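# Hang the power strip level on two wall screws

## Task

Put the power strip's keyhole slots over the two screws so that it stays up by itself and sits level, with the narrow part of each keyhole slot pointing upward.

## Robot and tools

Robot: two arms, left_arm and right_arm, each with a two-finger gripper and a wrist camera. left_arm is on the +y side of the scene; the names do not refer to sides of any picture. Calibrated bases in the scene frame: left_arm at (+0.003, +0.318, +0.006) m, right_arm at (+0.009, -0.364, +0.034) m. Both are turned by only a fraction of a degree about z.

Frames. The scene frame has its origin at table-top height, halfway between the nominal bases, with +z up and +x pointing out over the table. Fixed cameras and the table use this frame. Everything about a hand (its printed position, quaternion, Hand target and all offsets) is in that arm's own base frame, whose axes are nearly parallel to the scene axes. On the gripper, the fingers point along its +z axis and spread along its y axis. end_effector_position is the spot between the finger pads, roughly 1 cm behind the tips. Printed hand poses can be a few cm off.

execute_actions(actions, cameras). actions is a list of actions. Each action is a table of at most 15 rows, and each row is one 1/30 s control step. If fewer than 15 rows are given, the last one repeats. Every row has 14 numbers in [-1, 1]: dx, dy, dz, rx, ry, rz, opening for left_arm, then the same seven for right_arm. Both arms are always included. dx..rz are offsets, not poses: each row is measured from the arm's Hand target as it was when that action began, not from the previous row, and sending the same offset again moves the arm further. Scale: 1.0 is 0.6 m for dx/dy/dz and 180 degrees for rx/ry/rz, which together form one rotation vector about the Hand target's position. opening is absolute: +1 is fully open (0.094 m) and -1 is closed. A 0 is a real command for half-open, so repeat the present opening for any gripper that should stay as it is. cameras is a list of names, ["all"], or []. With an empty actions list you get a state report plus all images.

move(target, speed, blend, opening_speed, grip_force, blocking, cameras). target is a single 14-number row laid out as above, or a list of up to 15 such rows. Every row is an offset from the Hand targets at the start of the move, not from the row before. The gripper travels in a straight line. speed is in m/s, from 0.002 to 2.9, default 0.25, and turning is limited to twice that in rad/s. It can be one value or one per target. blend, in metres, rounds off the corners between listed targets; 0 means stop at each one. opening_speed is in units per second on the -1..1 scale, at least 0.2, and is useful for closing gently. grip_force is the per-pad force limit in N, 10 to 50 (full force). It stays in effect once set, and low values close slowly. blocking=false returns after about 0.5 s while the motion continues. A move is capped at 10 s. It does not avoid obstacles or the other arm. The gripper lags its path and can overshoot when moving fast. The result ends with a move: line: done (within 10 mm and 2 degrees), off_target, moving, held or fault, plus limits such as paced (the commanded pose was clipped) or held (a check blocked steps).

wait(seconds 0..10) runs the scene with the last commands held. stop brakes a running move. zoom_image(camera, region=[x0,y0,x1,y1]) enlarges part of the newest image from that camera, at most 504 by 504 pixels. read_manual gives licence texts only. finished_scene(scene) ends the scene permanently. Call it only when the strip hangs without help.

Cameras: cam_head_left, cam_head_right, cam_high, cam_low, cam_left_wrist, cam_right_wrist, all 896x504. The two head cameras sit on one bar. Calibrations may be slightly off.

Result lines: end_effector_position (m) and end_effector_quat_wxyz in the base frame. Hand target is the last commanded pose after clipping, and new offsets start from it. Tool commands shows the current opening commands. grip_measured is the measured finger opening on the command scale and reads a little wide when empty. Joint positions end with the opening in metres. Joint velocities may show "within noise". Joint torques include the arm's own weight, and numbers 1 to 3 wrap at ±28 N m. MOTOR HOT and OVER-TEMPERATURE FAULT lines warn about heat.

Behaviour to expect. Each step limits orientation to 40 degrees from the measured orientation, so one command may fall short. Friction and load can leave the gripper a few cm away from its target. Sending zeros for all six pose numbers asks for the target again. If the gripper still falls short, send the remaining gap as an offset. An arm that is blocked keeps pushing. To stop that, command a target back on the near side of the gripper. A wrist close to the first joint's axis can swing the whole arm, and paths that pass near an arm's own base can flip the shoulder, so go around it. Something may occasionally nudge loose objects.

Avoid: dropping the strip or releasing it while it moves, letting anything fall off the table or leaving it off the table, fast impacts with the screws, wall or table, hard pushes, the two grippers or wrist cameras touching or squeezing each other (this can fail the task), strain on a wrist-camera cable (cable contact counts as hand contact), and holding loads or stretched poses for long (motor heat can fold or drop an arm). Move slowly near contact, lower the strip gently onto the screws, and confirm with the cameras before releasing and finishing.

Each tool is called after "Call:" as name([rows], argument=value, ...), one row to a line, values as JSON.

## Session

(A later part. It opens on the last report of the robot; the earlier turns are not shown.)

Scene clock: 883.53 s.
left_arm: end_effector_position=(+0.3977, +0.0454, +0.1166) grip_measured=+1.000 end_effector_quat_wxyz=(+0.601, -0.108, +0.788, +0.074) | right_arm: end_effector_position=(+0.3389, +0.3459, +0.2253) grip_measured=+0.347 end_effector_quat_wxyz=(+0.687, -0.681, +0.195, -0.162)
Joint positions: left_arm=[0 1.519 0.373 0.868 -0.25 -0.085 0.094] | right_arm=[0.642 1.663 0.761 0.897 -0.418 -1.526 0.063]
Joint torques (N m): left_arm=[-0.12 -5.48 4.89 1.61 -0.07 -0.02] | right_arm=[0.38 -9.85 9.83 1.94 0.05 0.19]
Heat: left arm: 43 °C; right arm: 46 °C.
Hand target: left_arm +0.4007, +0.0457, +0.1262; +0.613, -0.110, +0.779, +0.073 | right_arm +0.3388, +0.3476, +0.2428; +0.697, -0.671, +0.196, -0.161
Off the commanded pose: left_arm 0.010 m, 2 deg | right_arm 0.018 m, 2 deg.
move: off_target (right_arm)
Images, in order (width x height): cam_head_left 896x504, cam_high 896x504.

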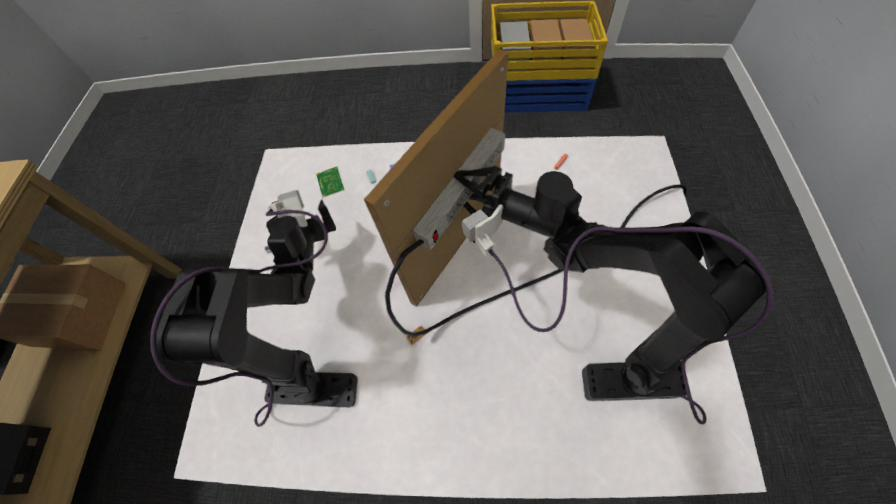

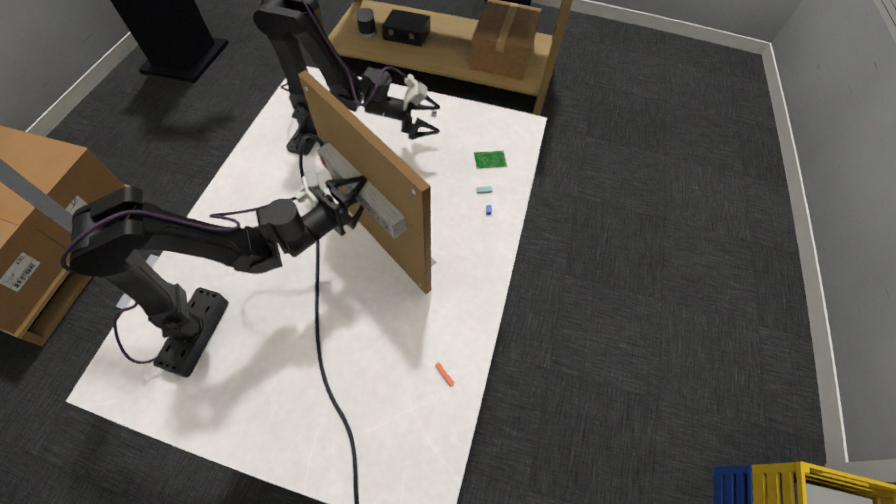

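Call:
move([
  [0,0,0,0,0,0,1,-0.006,-0.008,0.006,-0.009,-0.013,0,0.6],
  [0,0,0,0,0,0,1,0.069,-0.06,0.008,-0.009,-0.013,0,0.6],
], speed=0.07, opening_speed=0.5, cameras=["cam_high","cam_head_left","cam_right_wrist"])

Call:
zoom_image(camera="cam_high", region=[310, 120, 430, 260])

Call:
zoom_image(camera="cam_head_left", region=[400, 110, 520, 250])

Scene clock: 897.20 s.
left_arm: end_effector_position=(+0.3977, +0.0454, +0.1166) grip_measured=+1.000 end_effector_quat_wxyz=(+0.601, -0.108, +0.788, +0.074) | right_arm: end_effector_position=(+0.3761, +0.3081, +0.2517) grip_measured=+0.597 end_effector_quat_wxyz=(+0.694, -0.672, +0.176, -0.190)
Joint positions: left_arm=[0 1.519 0.373 0.868 -0.25 -0.085 0.094] | right_arm=[0.485 1.659 0.834 0.866 -0.562 -1.559 0.075]
Joint torques (N m): left_arm=[-0.16 -5.44 4.9 1.62 -0.05 0] | right_arm=[-0.24 -5.97 10 1.82 -0.12 0.07]
Heat: left arm: 43 °C; right arm: 46 °C.
Hand target: left_arm +0.4007, +0.0457, +0.1262; +0.613, -0.110, +0.779, +0.073 | right_arm +0.3802, +0.3116, +0.2476; +0.691, -0.677, +0.180, -0.177
Off the commanded pose: left_arm 0.010 m, 2 deg | right_arm 0.007 m, 2 deg.
move: done
camera_calibration:
cam_right_wrist: T_world_to_cam=[[-0.0152667, -0.0146404, 0.999776, -0.240473], [0.553854, -0.832606, -0.00373497, 0.0842087], [0.832474, 0.553673, 0.0208198, -0.396329], [0, 0, 0, 1]] pos_world=[0.279623, 0.286029, 0.248985]
Images, in order (width x height): cam_head_left 896x504, cam_high 896x504, cam_right_wrist 896x504.

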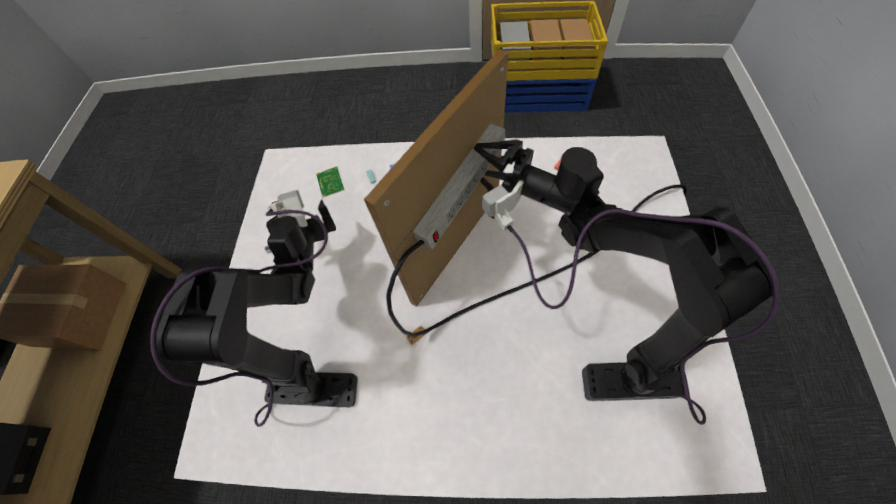

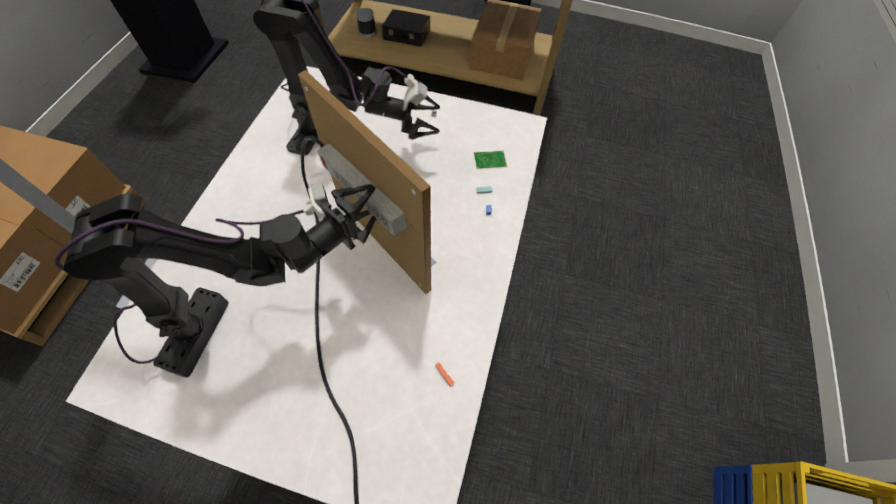

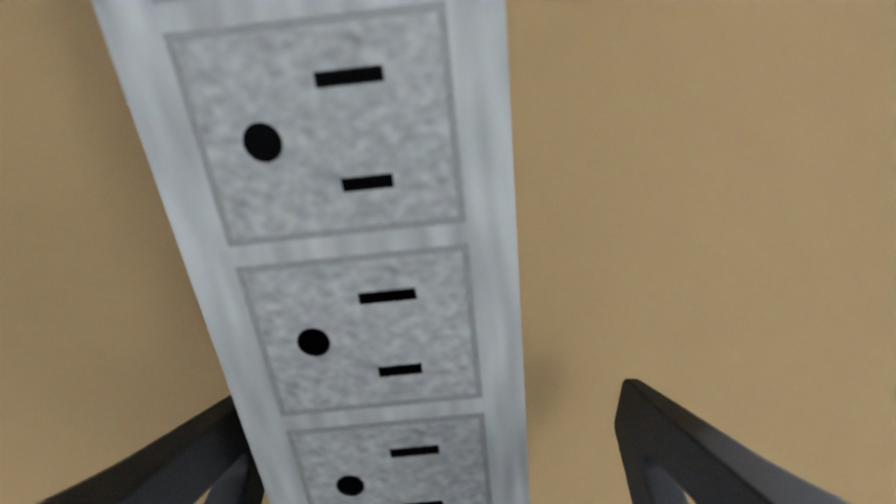

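Scaled by 3.600 from the camera's 896x504 image, which has a finer 1280x720 frame.

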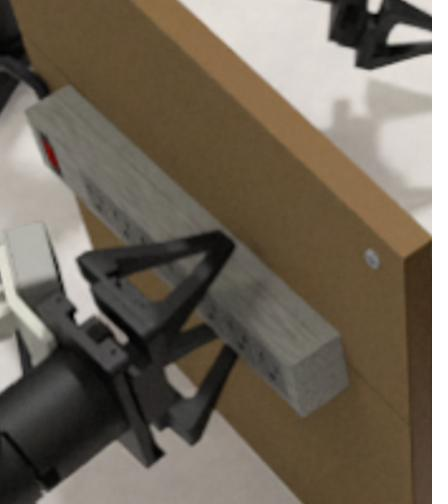

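Scaled by 3.600 from the camera's 896x504 image, which has a finer 1280x720 frame.

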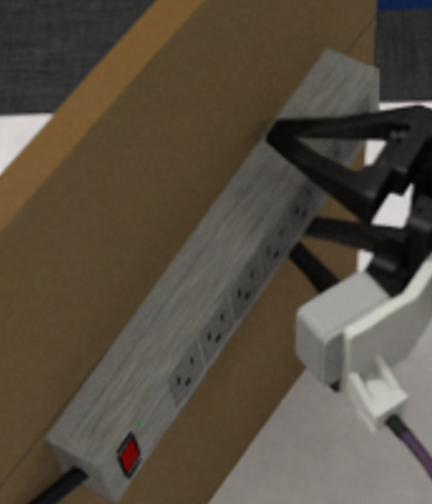

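Call:
move(target=[0,0,0,0,0,0,1,0,0,-0.04,0,0,0,0.6], speed=0.04, cameras=["cam_high","cam_head_left","cam_right_wrist"])

Call:
zoom_image(camera="cam_high", region=[310, 120, 430, 260])

Call:
zoom_image(camera="cam_head_left", region=[400, 110, 520, 250])

Scene clock: 905.50 s.
left_arm: end_effector_position=(+0.3977, +0.0454, +0.1166) grip_measured=+1.000 end_effector_quat_wxyz=(+0.601, -0.108, +0.788, +0.074) | right_arm: end_effector_position=(+0.3811, +0.3110, +0.2410) grip_measured=+0.597 end_effector_quat_wxyz=(+0.699, -0.667, +0.170, -0.195)
Joint positions: left_arm=[0 1.519 0.373 0.868 -0.25 -0.085 0.094] | right_arm=[0.485 1.719 0.829 0.953 -0.563 -1.559 0.075]
Joint torques (N m): left_arm=[-0.1 -5.52 4.92 1.63 -0.05 -0.02] | right_arm=[-0.28 -6.24 6.43 2 -0.14 0.06]
Heat: left arm: 43 °C; right arm: 45 °C.
Hand target: left_arm +0.4007, +0.0457, +0.1262; +0.613, -0.110, +0.779, +0.073 | right_arm +0.3803, +0.3116, +0.2235; +0.691, -0.677, +0.180, -0.177
Off the commanded pose: left_arm 0.010 m, 2 deg | right_arm 0.017 m, 3 deg.
move: off_target (right_arm)
camera_calibration:
cam_right_wrist: T_world_to_cam=[[-0.0338218, -0.0243367, 0.999132, -0.219369], [0.554778, -0.831997, -0.0014858, 0.0826093], [0.831311, 0.554246, 0.0416411, -0.406577], [0, 0, 0, 1]] pos_world=[0.284743, 0.288736, 0.236232]
Images, in order (width x height): cam_head_left 896x504, cam_high 896x504, cam_right_wrist 896x504.

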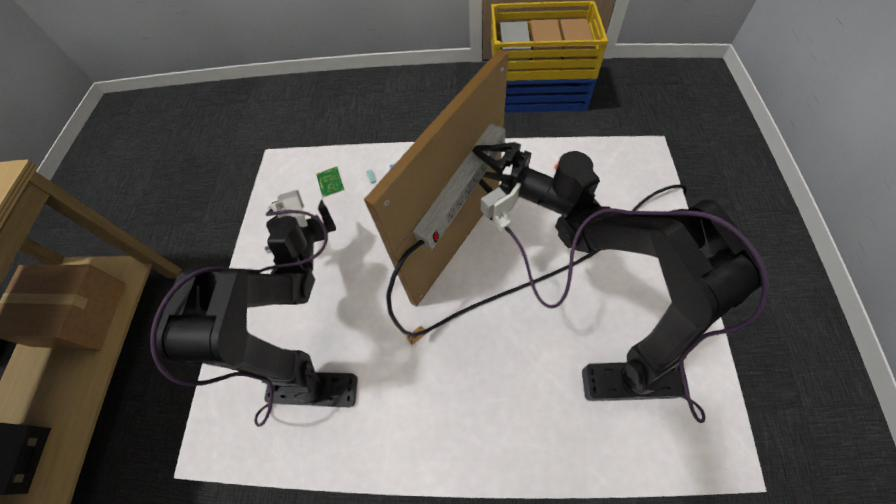

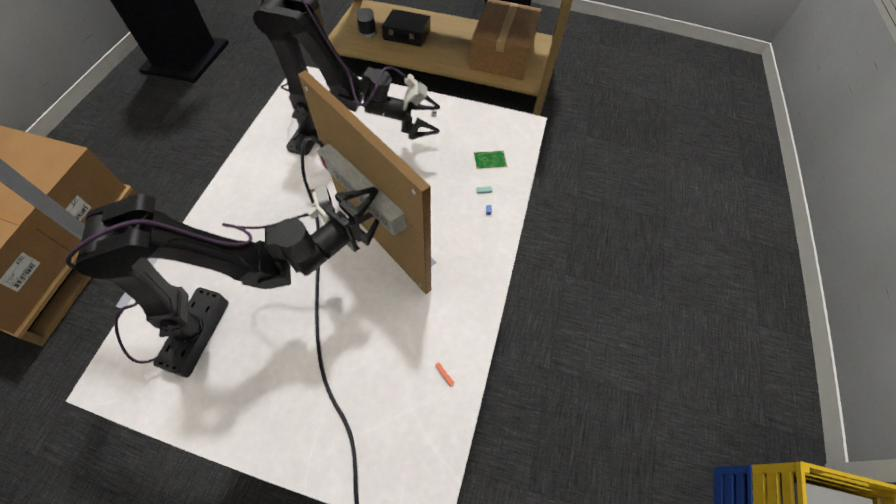

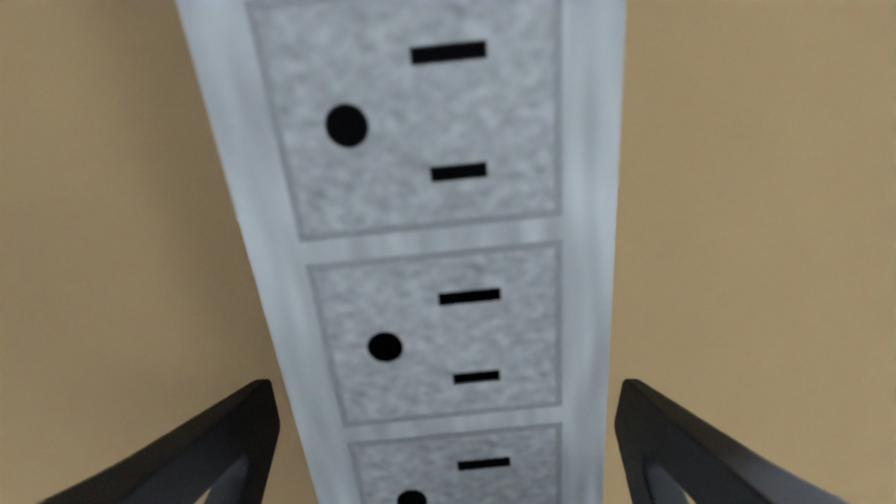

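Scaled by 3.600 from the camera's 896x504 image, which has a finer 1280x720 frame.

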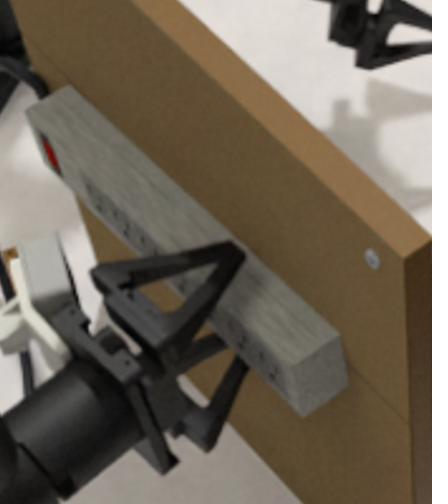

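Scaled by 3.600 from the camera's 896x504 image, which has a finer 1280x720 frame.

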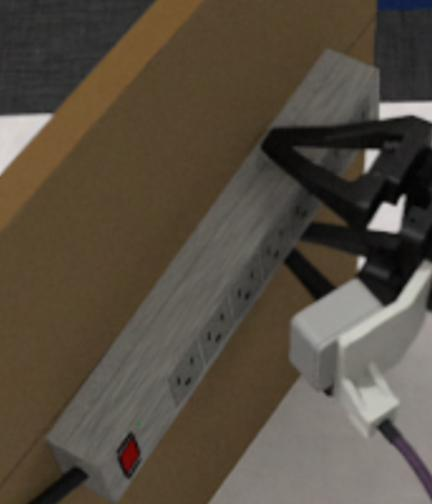

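Call:
move(target=[0,0,0,0,0,0,1,0,0,-0.04,0,0,0,0.6], speed=0.04, cameras=["cam_high","cam_head_left","cam_right_wrist"])

Call:
zoom_image(camera="cam_high", region=[310, 120, 430, 260])

Call:
zoom_image(camera="cam_head_left", region=[400, 110, 520, 250])

Scene clock: 913.63 s.
left_arm: end_effector_position=(+0.3977, +0.0454, +0.1166) grip_measured=+1.000 end_effector_quat_wxyz=(+0.601, -0.108, +0.788, +0.074) | right_arm: end_effector_position=(+0.3816, +0.3113, +0.2201) grip_measured=+0.598 end_effector_quat_wxyz=(+0.701, -0.664, +0.167, -0.197)
Joint positions: left_arm=[0 1.519 0.373 0.868 -0.25 -0.085 0.094] | right_arm=[0.485 1.787 0.793 1.067 -0.563 -1.559 0.075]
Joint torques (N m): left_arm=[-0.09 -5.38 4.92 1.62 -0.07 -0.01] | right_arm=[-0.28 -6.2 6.06 1.85 -0.11 0.07]
Heat: left arm: 43 °C; right arm: 44 °C.
Hand target: left_arm +0.4007, +0.0457, +0.1262; +0.613, -0.110, +0.779, +0.073 | right_arm +0.3803, +0.3116, +0.1996; +0.691, -0.677, +0.180, -0.177
Off the commanded pose: left_arm 0.010 m, 2 deg | right_arm 0.021 m, 3 deg.
move: off_target (right_arm)
camera_calibration:
cam_right_wrist: T_world_to_cam=[[-0.043593, -0.029169, 0.998623, -0.193143], [0.555115, -0.831774, -0.0000629559, 0.0820811], [0.830631, 0.554348, 0.0524516, -0.408409], [0, 0, 0, 1]] pos_world=[0.285253, 0.28904, 0.214304]
Images, in order (width x height): cam_head_left 896x504, cam_high 896x504, cam_right_wrist 896x504.

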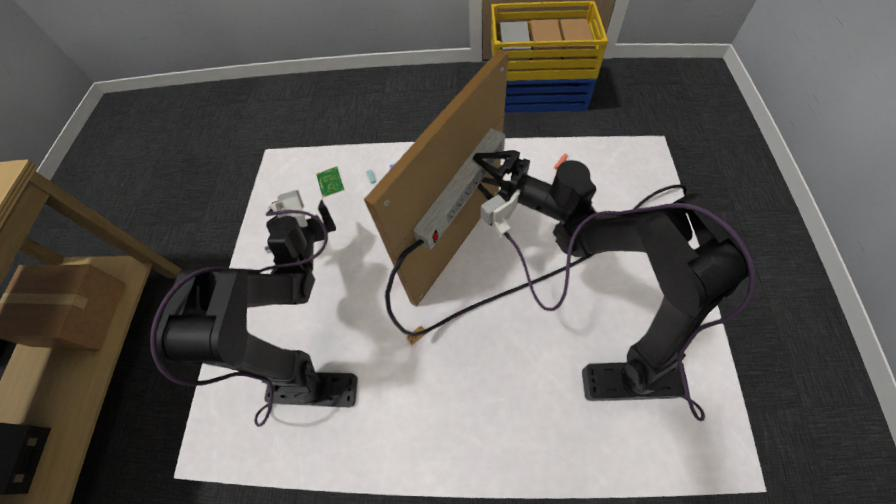

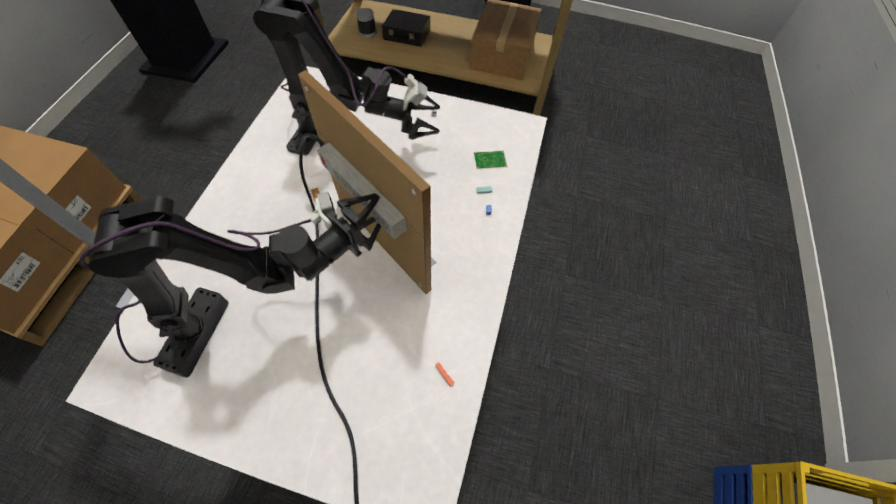

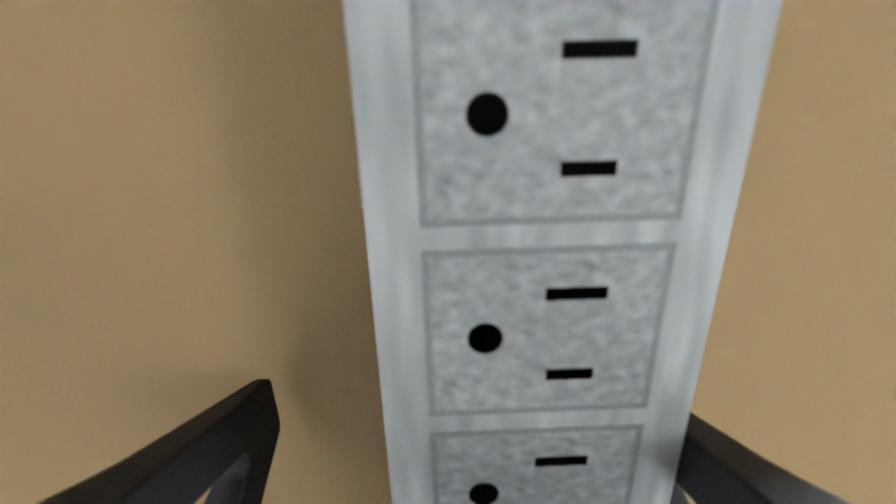

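Scaled by 3.600 from the camera's 896x504 image, which has a finer 1280x720 frame.

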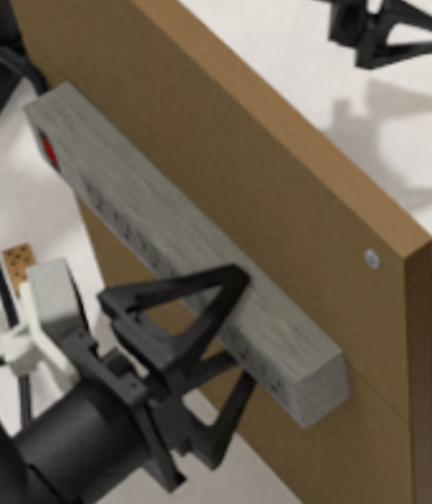

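Scaled by 3.600 from the camera's 896x504 image, which has a finer 1280x720 frame.

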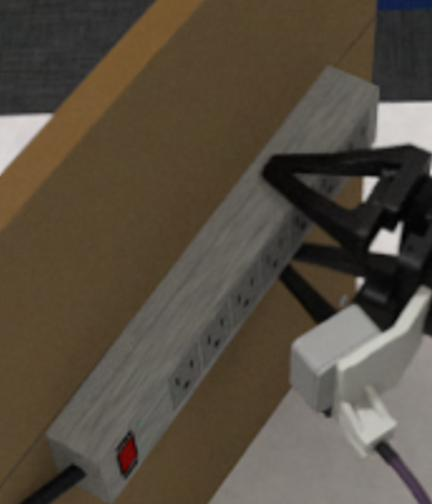

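Call:
move(target=[0,0,0,0,0,0,1,0,0,-0.02,0,0,0,0.6], speed=0.04, cameras=["cam_high","cam_head_left","cam_right_wrist"])

Call:
zoom_image(camera="cam_high", region=[310, 120, 430, 260])

Call:
zoom_image(camera="cam_head_left", region=[400, 110, 520, 250])

Scene clock: 921.83 s.
left_arm: end_effector_position=(+0.3977, +0.0454, +0.1166) grip_measured=+1.000 end_effector_quat_wxyz=(+0.601, -0.108, +0.788, +0.074) | right_arm: end_effector_position=(+0.3821, +0.3116, +0.2144) grip_measured=+0.598 end_effector_quat_wxyz=(+0.706, -0.659, +0.162, -0.202)
Joint positions: left_arm=[0 1.519 0.373 0.868 -0.25 -0.085 0.094] | right_arm=[0.485 1.821 0.782 1.131 -0.563 -1.559 0.075]
Joint torques (N m): left_arm=[-0.12 -5.49 4.89 1.62 -0.05 -0.02] | right_arm=[-0.18 -6.23 5.12 1.81 -0.14 0.1]
Heat: left arm: 43 °C; right arm: 44 °C.
Hand target: left_arm +0.4007, +0.0457, +0.1262; +0.613, -0.110, +0.779, +0.073 | right_arm +0.3802, +0.3116, +0.1874; +0.691, -0.677, +0.180, -0.177
Off the commanded pose: left_arm 0.010 m, 2 deg | right_arm 0.027 m, 4 deg.
move: off_target (right_arm)
camera_calibration:
cam_right_wrist: T_world_to_cam=[[-0.0611444, -0.0384143, 0.997389, -0.177616], [0.555096, -0.831784, 0.00199388, 0.0816611], [0.829536, 0.553769, 0.0721826, -0.412352], [0, 0, 0, 1]] pos_world=[0.285871, 0.289449, 0.206754]
Images, in order (width x height): cam_head_left 896x504, cam_high 896x504, cam_right_wrist 896x504.

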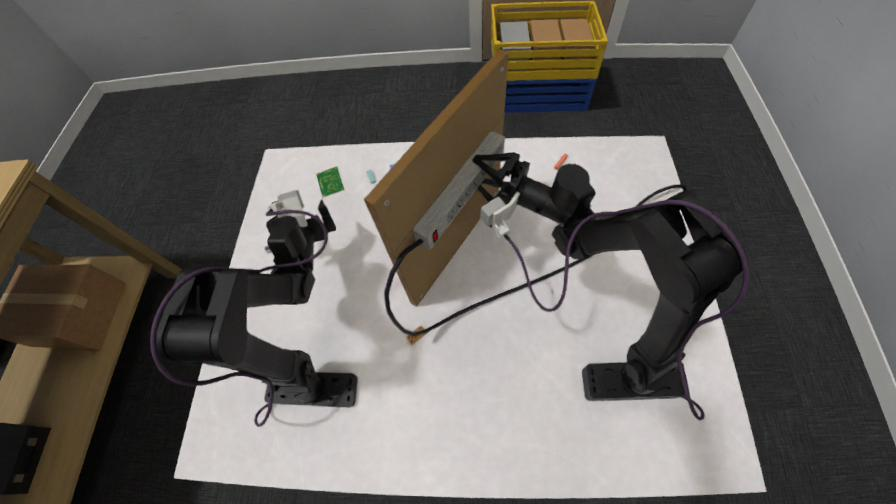

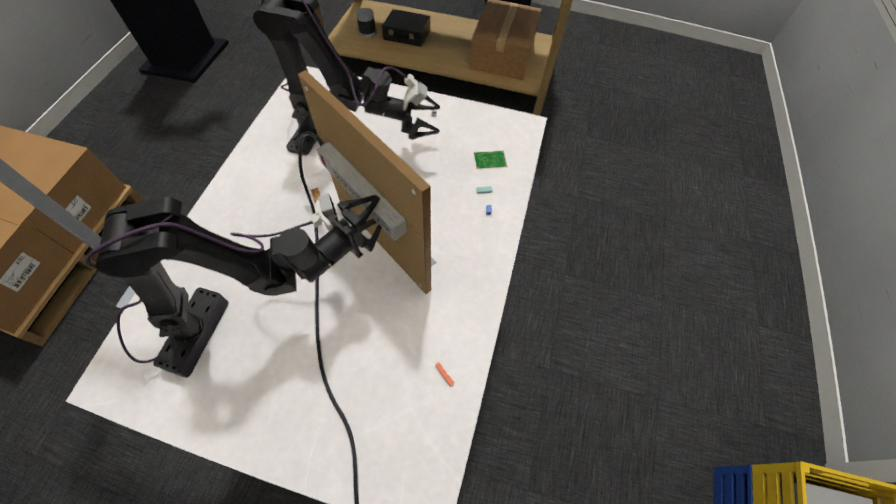

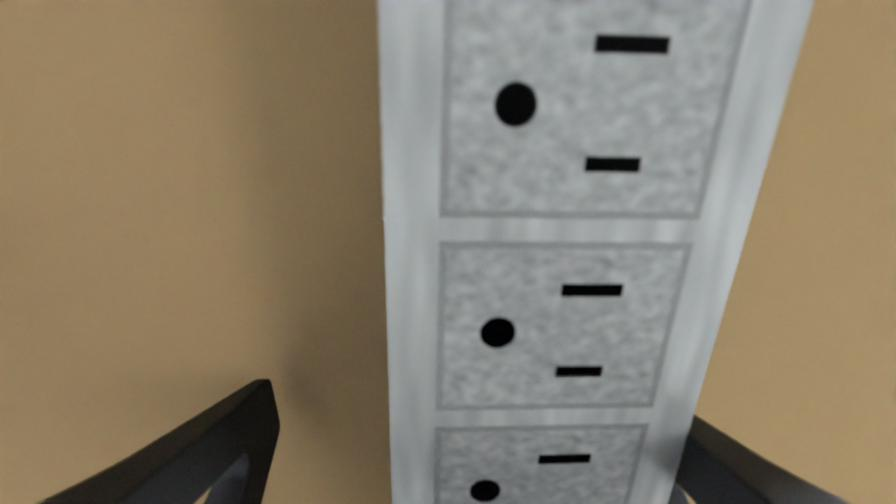

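Scaled by 3.600 from the camera's 896x504 image, which has a finer 1280x720 frame.

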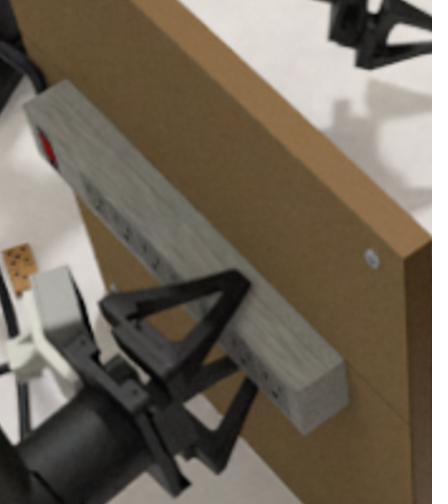

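Scaled by 3.600 from the camera's 896x504 image, which has a finer 1280x720 frame.

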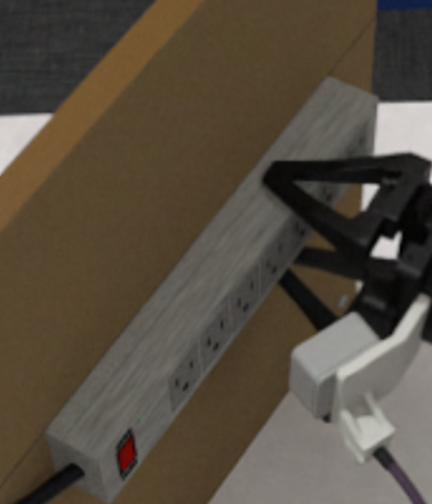

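Call:
move(target=[0,0,0,0,0,0,1,0,0,0.04,0,0,0,0.75], speed=0.04, opening_speed=0.5, cameras=["cam_head_left","cam_right_wrist"])

Call:
zoom_image(camera="cam_head_left", region=[400, 110, 520, 250])

Scene clock: 933.03 s.
left_arm: end_effector_position=(+0.3977, +0.0454, +0.1166) grip_measured=+1.000 end_effector_quat_wxyz=(+0.601, -0.108, +0.788, +0.074) | right_arm: end_effector_position=(+0.3806, +0.3109, +0.2100) grip_measured=+0.748 end_effector_quat_wxyz=(+0.696, -0.670, +0.173, -0.191)
Joint positions: left_arm=[0 1.519 0.373 0.868 -0.25 -0.085 0.094] | right_arm=[0.485 1.797 0.78 1.065 -0.564 -1.559 0.082]
Joint torques (N m): left_arm=[-0.12 -5.41 4.97 1.61 -0.08 -0.03] | right_arm=[-0.21 -10.21 8.34 1.47 -0.13 0.1]
Heat: left arm: 43 °C; right arm: 43 °C.
Hand target: left_arm +0.4007, +0.0457, +0.1262; +0.613, -0.110, +0.779, +0.073 | right_arm +0.3802, +0.3116, +0.2117; +0.691, -0.677, +0.180, -0.178
Off the commanded pose: left_arm 0.010 m, 2 deg | right_arm 0.002 m, 2 deg.
move: done
camera_calibration:
cam_right_wrist: T_world_to_cam=[[-0.0220864, -0.0177571, 0.999598, -0.194984], [0.555782, -0.831324, -0.00248766, 0.0824569], [0.831035, 0.555504, 0.0282301, -0.402231], [0, 0, 0, 1]] pos_world=[0.284133, 0.288527, 0.206466]
Images, in order (width x height): cam_head_left 896x504, cam_right_wrist 896x504.

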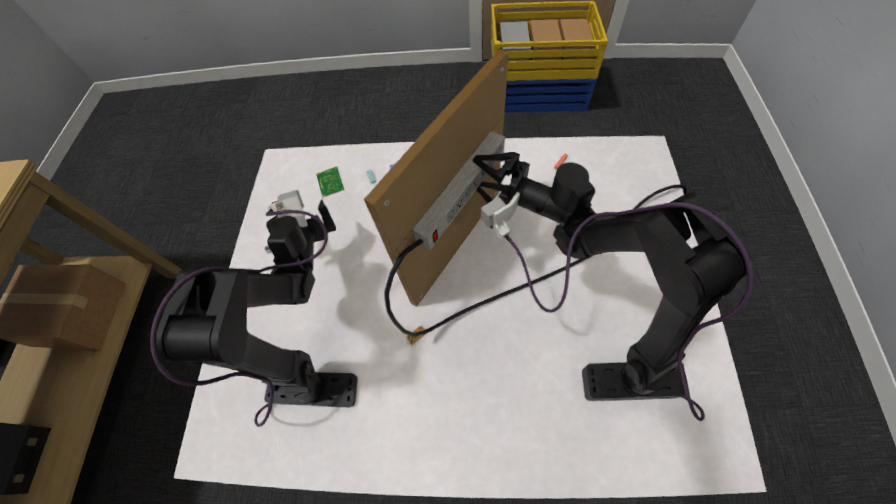

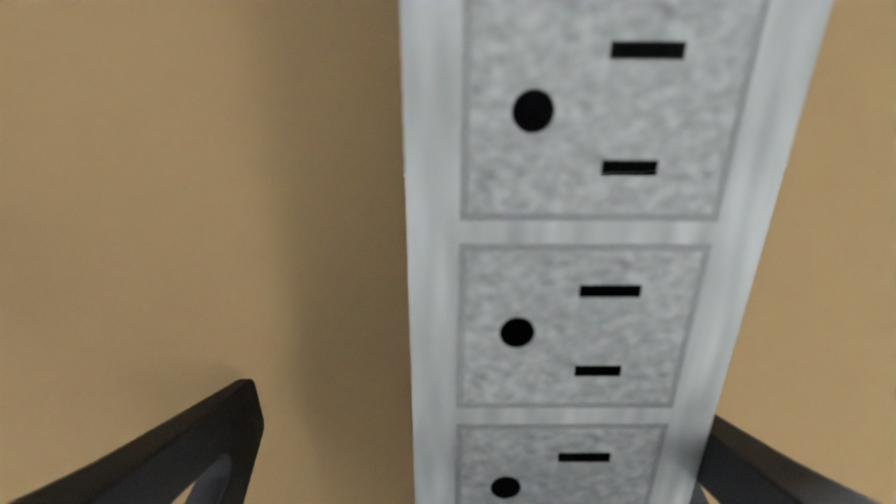

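Scaled by 3.600 from the camera's 896x504 image, which has a finer 1280x720 frame.

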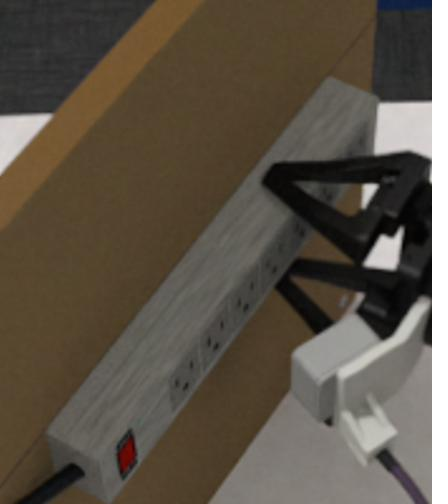

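Call:
move([
  [0,0,0,0,0,0,1,0,0,0.018,0,0,0,0.8],
  [0,0,0,0,0,0,1,-0.15,-0.213,0.025,0,0,0,0.8],
], speed=[0.04,0.08], cameras=["cam_head_left","cam_high","cam_right_wrist"])

Call:
zoom_image(camera="cam_head_left", region=[400, 110, 520, 250])

Call:
zoom_image(camera="cam_high", region=[310, 120, 430, 260])

Scene clock: 941.63 s.
left_arm: end_effector_position=(+0.3977, +0.0454, +0.1166) grip_measured=+1.000 end_effector_quat_wxyz=(+0.601, -0.108, +0.788, +0.074) | right_arm: end_effector_position=(+0.2949, +0.1850, +0.2315) grip_measured=+0.798 end_effector_quat_wxyz=(+0.692, -0.675, +0.168, -0.193)
Joint positions: left_arm=[0 1.519 0.373 0.868 -0.25 -0.085 0.094] | right_arm=[0.131 1.228 0.374 0.908 -0.922 -1.557 0.084]
Joint torques (N m): left_arm=[-0.16 -5.5 4.88 1.62 -0.07 -0.02] | right_arm=[-0.47 -4.75 6.54 1.62 -0.07 0.16]
Heat: left arm: 43 °C; right arm: 42 °C.
Hand target: left_arm +0.4007, +0.0457, +0.1262; +0.613, -0.110, +0.779, +0.073 | right_arm +0.2902, +0.1839, +0.2267; +0.691, -0.677, +0.180, -0.177
Off the commanded pose: left_arm 0.010 m, 2 deg | right_arm 0.007 m, 2 deg.
move: done
camera_calibration:
cam_right_wrist: T_world_to_cam=[[-0.0298231, -0.00307454, 0.99955, -0.221148], [0.558863, -0.82914, 0.0141241, 0.0202592], [0.828724, 0.559033, 0.0264457, -0.261322], [0, 0, 0, 1]] pos_world=[0.198647, 0.162205, 0.227674]
Images, in order (width x height): cam_head_left 896x504, cam_high 896x504, cam_right_wrist 896x504.

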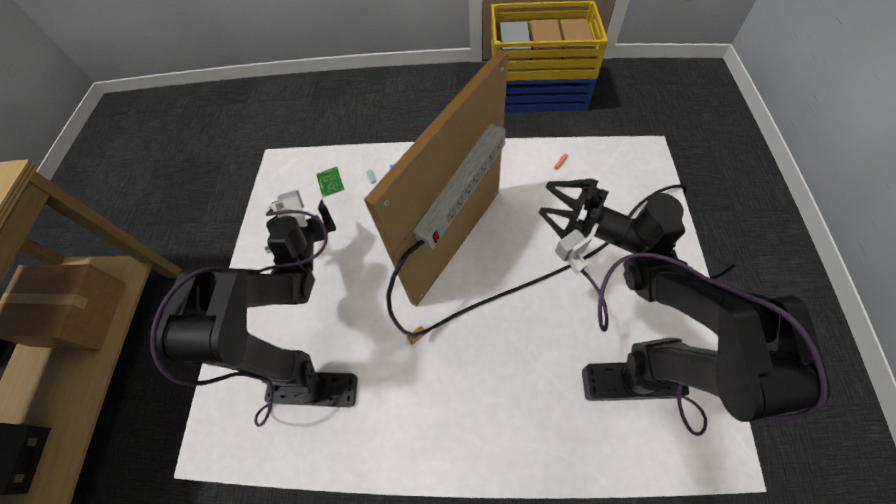

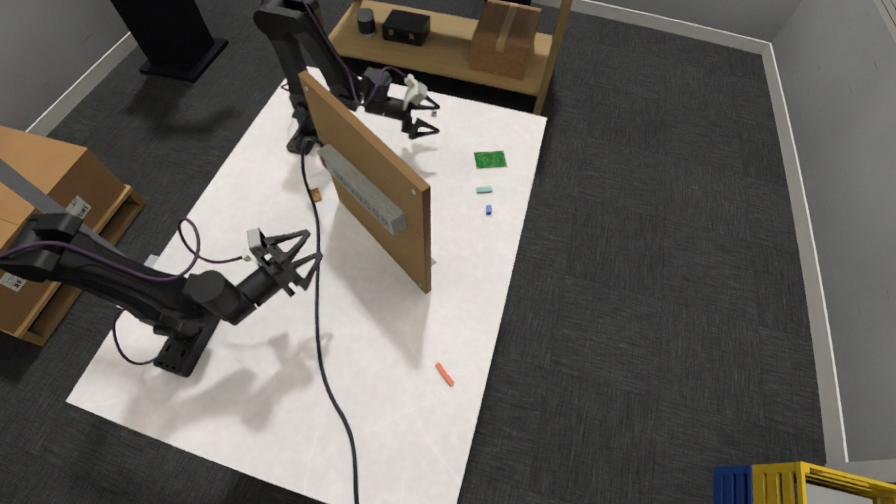

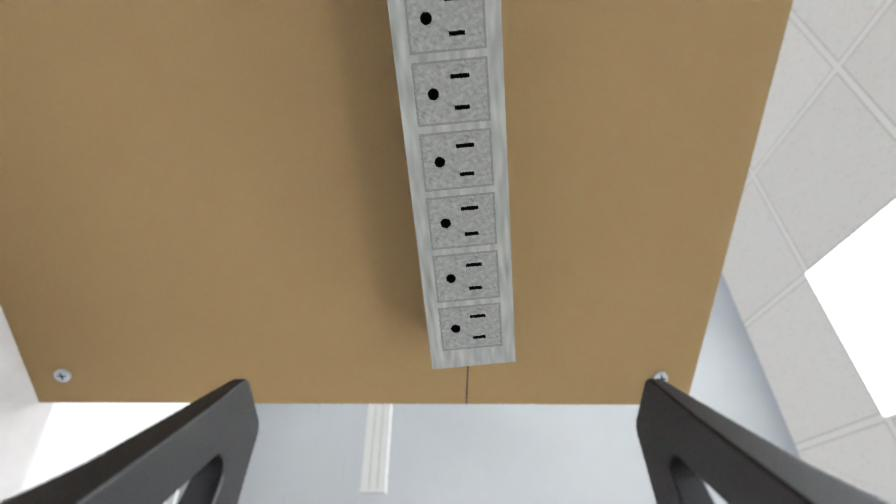

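Scaled by 3.600 from the camera's 896x504 image, which has a finer 1280x720 frame.

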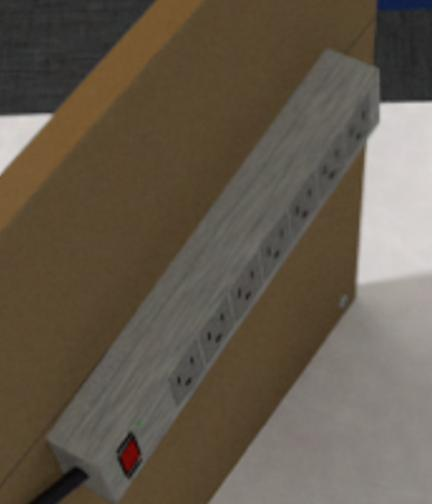

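Scaled by 3.600 from the camera's 896x504 image, which has a finer 1280x720 frame.

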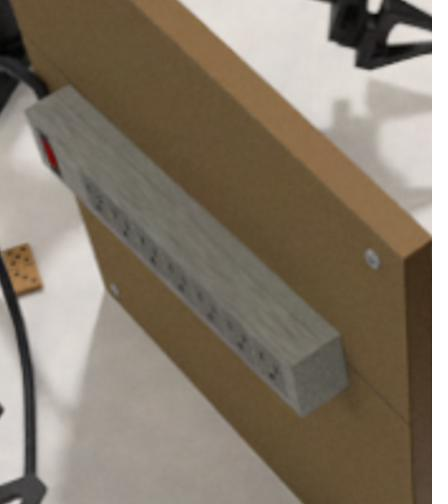

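Call:
zoom_image(camera="cam_head_left", region=[560, 130, 780, 360])

Call:
zoom_image(camera="cam_head_left", region=[340, 200, 560, 370])

Call:
wait(seconds=0.5, cameras=["all"])

Scaled by 2.191 from the camera's 896x504 image, which has a finer 1280x720 frame.

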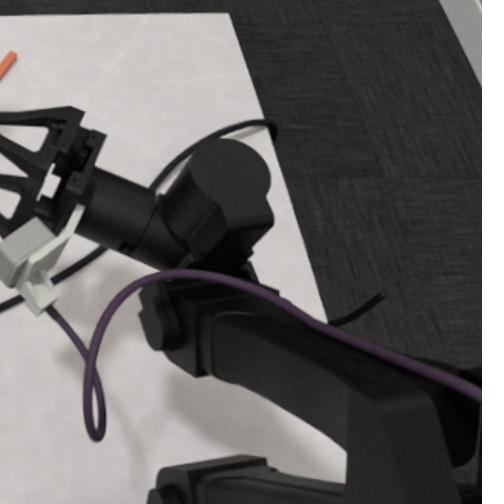

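Scaled by 2.291 from the camera's 896x504 image, which has a finer 1280x720 frame.

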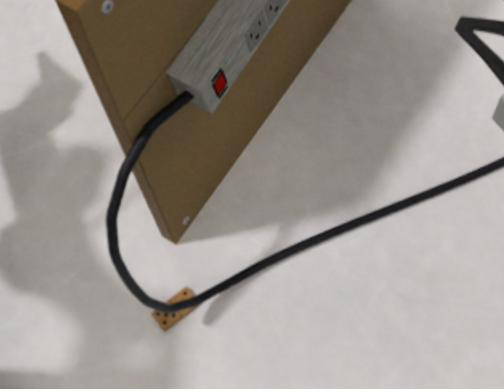

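Scene clock: 975.53 s.
left_arm: end_effector_position=(+0.3977, +0.0454, +0.1166) grip_measured=+1.000 end_effector_quat_wxyz=(+0.601, -0.108, +0.788, +0.074) | right_arm: end_effector_position=(+0.2949, +0.1850, +0.2314) grip_measured=+0.798 end_effector_quat_wxyz=(+0.692, -0.675, +0.168, -0.193)
Joint positions: left_arm=[0 1.519 0.373 0.868 -0.25 -0.085 0.094] | right_arm=[0.131 1.228 0.374 0.907 -0.923 -1.557 0.084]
Joint torques (N m): left_arm=[-0.12 -5.5 4.9 1.62 -0.07 -0.02] | right_arm=[-0.31 -4.78 6.49 1.62 -0.1 0.19]
Heat: left arm: 43 °C; right arm: 40 °C.
Hand target: left_arm +0.4007, +0.0457, +0.1262; +0.613, -0.110, +0.779, +0.073 | right_arm +0.2902, +0.1839, +0.2267; +0.691, -0.677, +0.180, -0.177
Tool commands: left_gripper/opening=+1.0 right_gripper/opening=+0.8
Off the commanded pose: left_arm 0.010 m, 2 deg | right_arm 0.007 m, 2 deg.
wait: 0.50 s; at rest from the start
camera_calibration:
cam_left_wrist: T_world_to_cam=[[0.260717, -0.9649, 0.0315369, -0.0643414], [-0.617226, -0.191715, -0.763071, 0.37922], [0.742333, 0.17948, -0.645545, -0.135607], [0, 0, 0, 1]] pos_world=[0.351505, 0.0349582, 0.203861]
cam_right_wrist: T_world_to_cam=[[-0.0293793, -0.00302425, 0.999564, -0.221152], [0.559173, -0.828934, 0.0139273, 0.0202654], [0.82853, 0.559339, 0.0260445, -0.261156], [0, 0, 0, 1]] pos_world=[0.198547, 0.162205, 0.227575]

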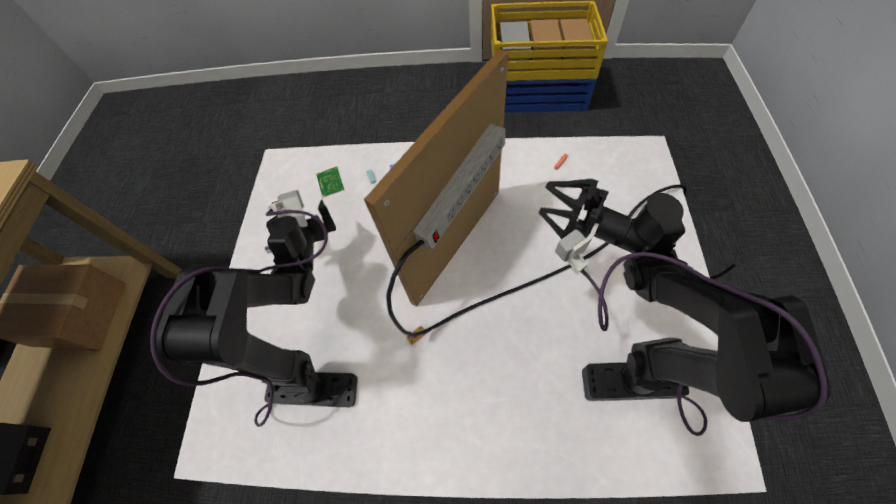

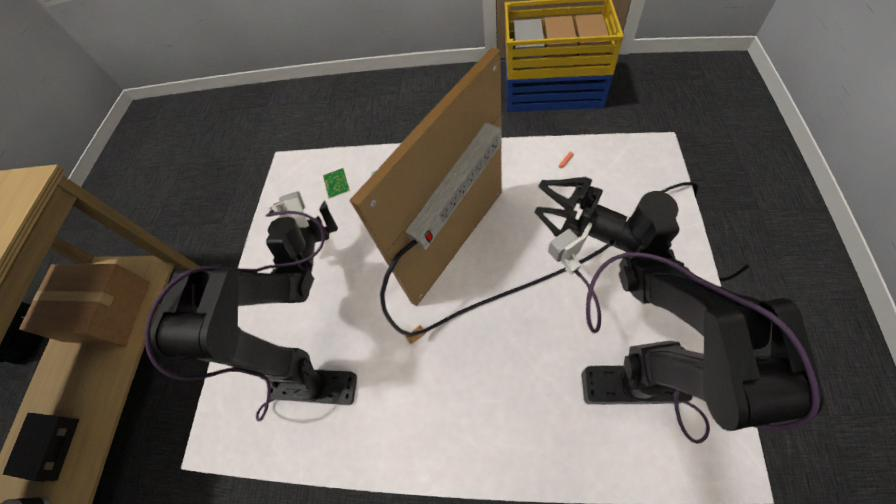

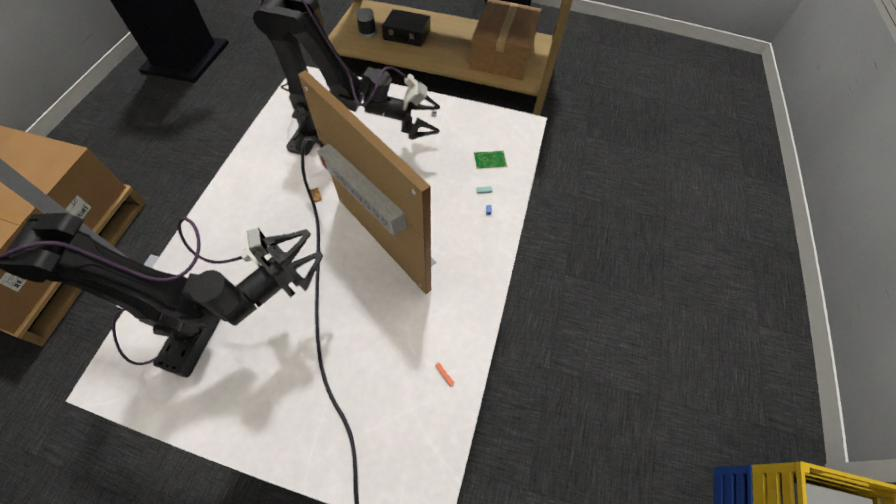

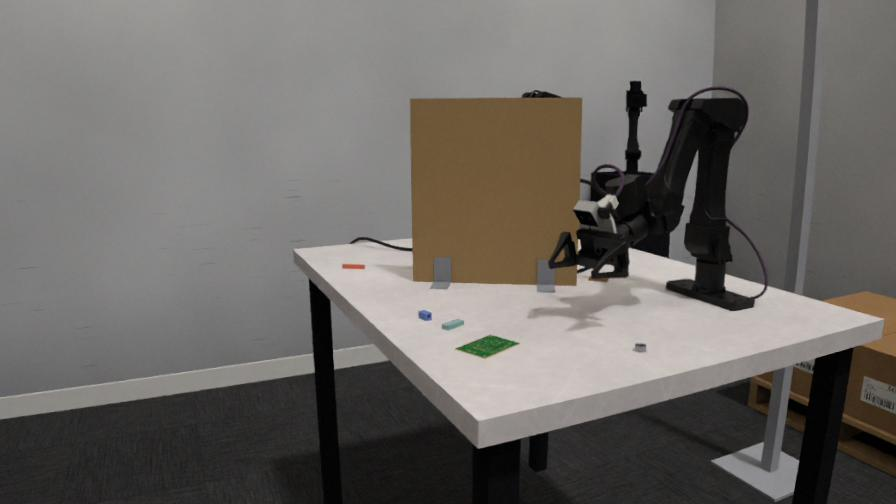

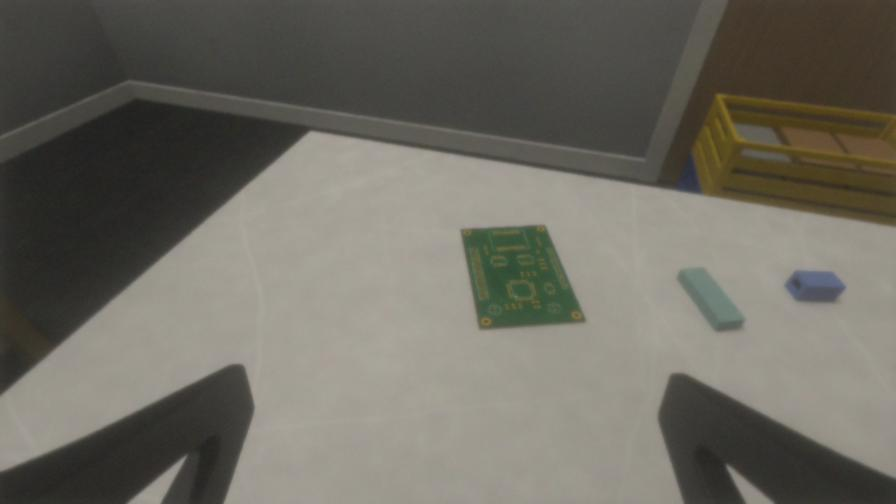

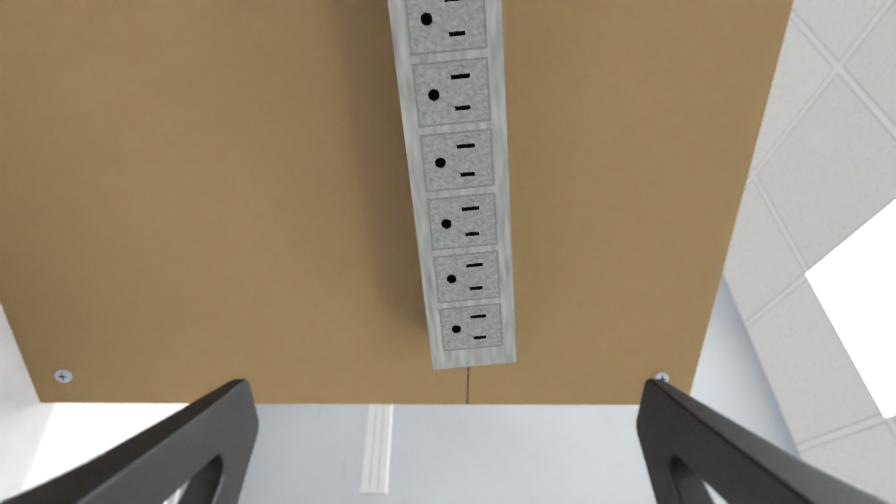

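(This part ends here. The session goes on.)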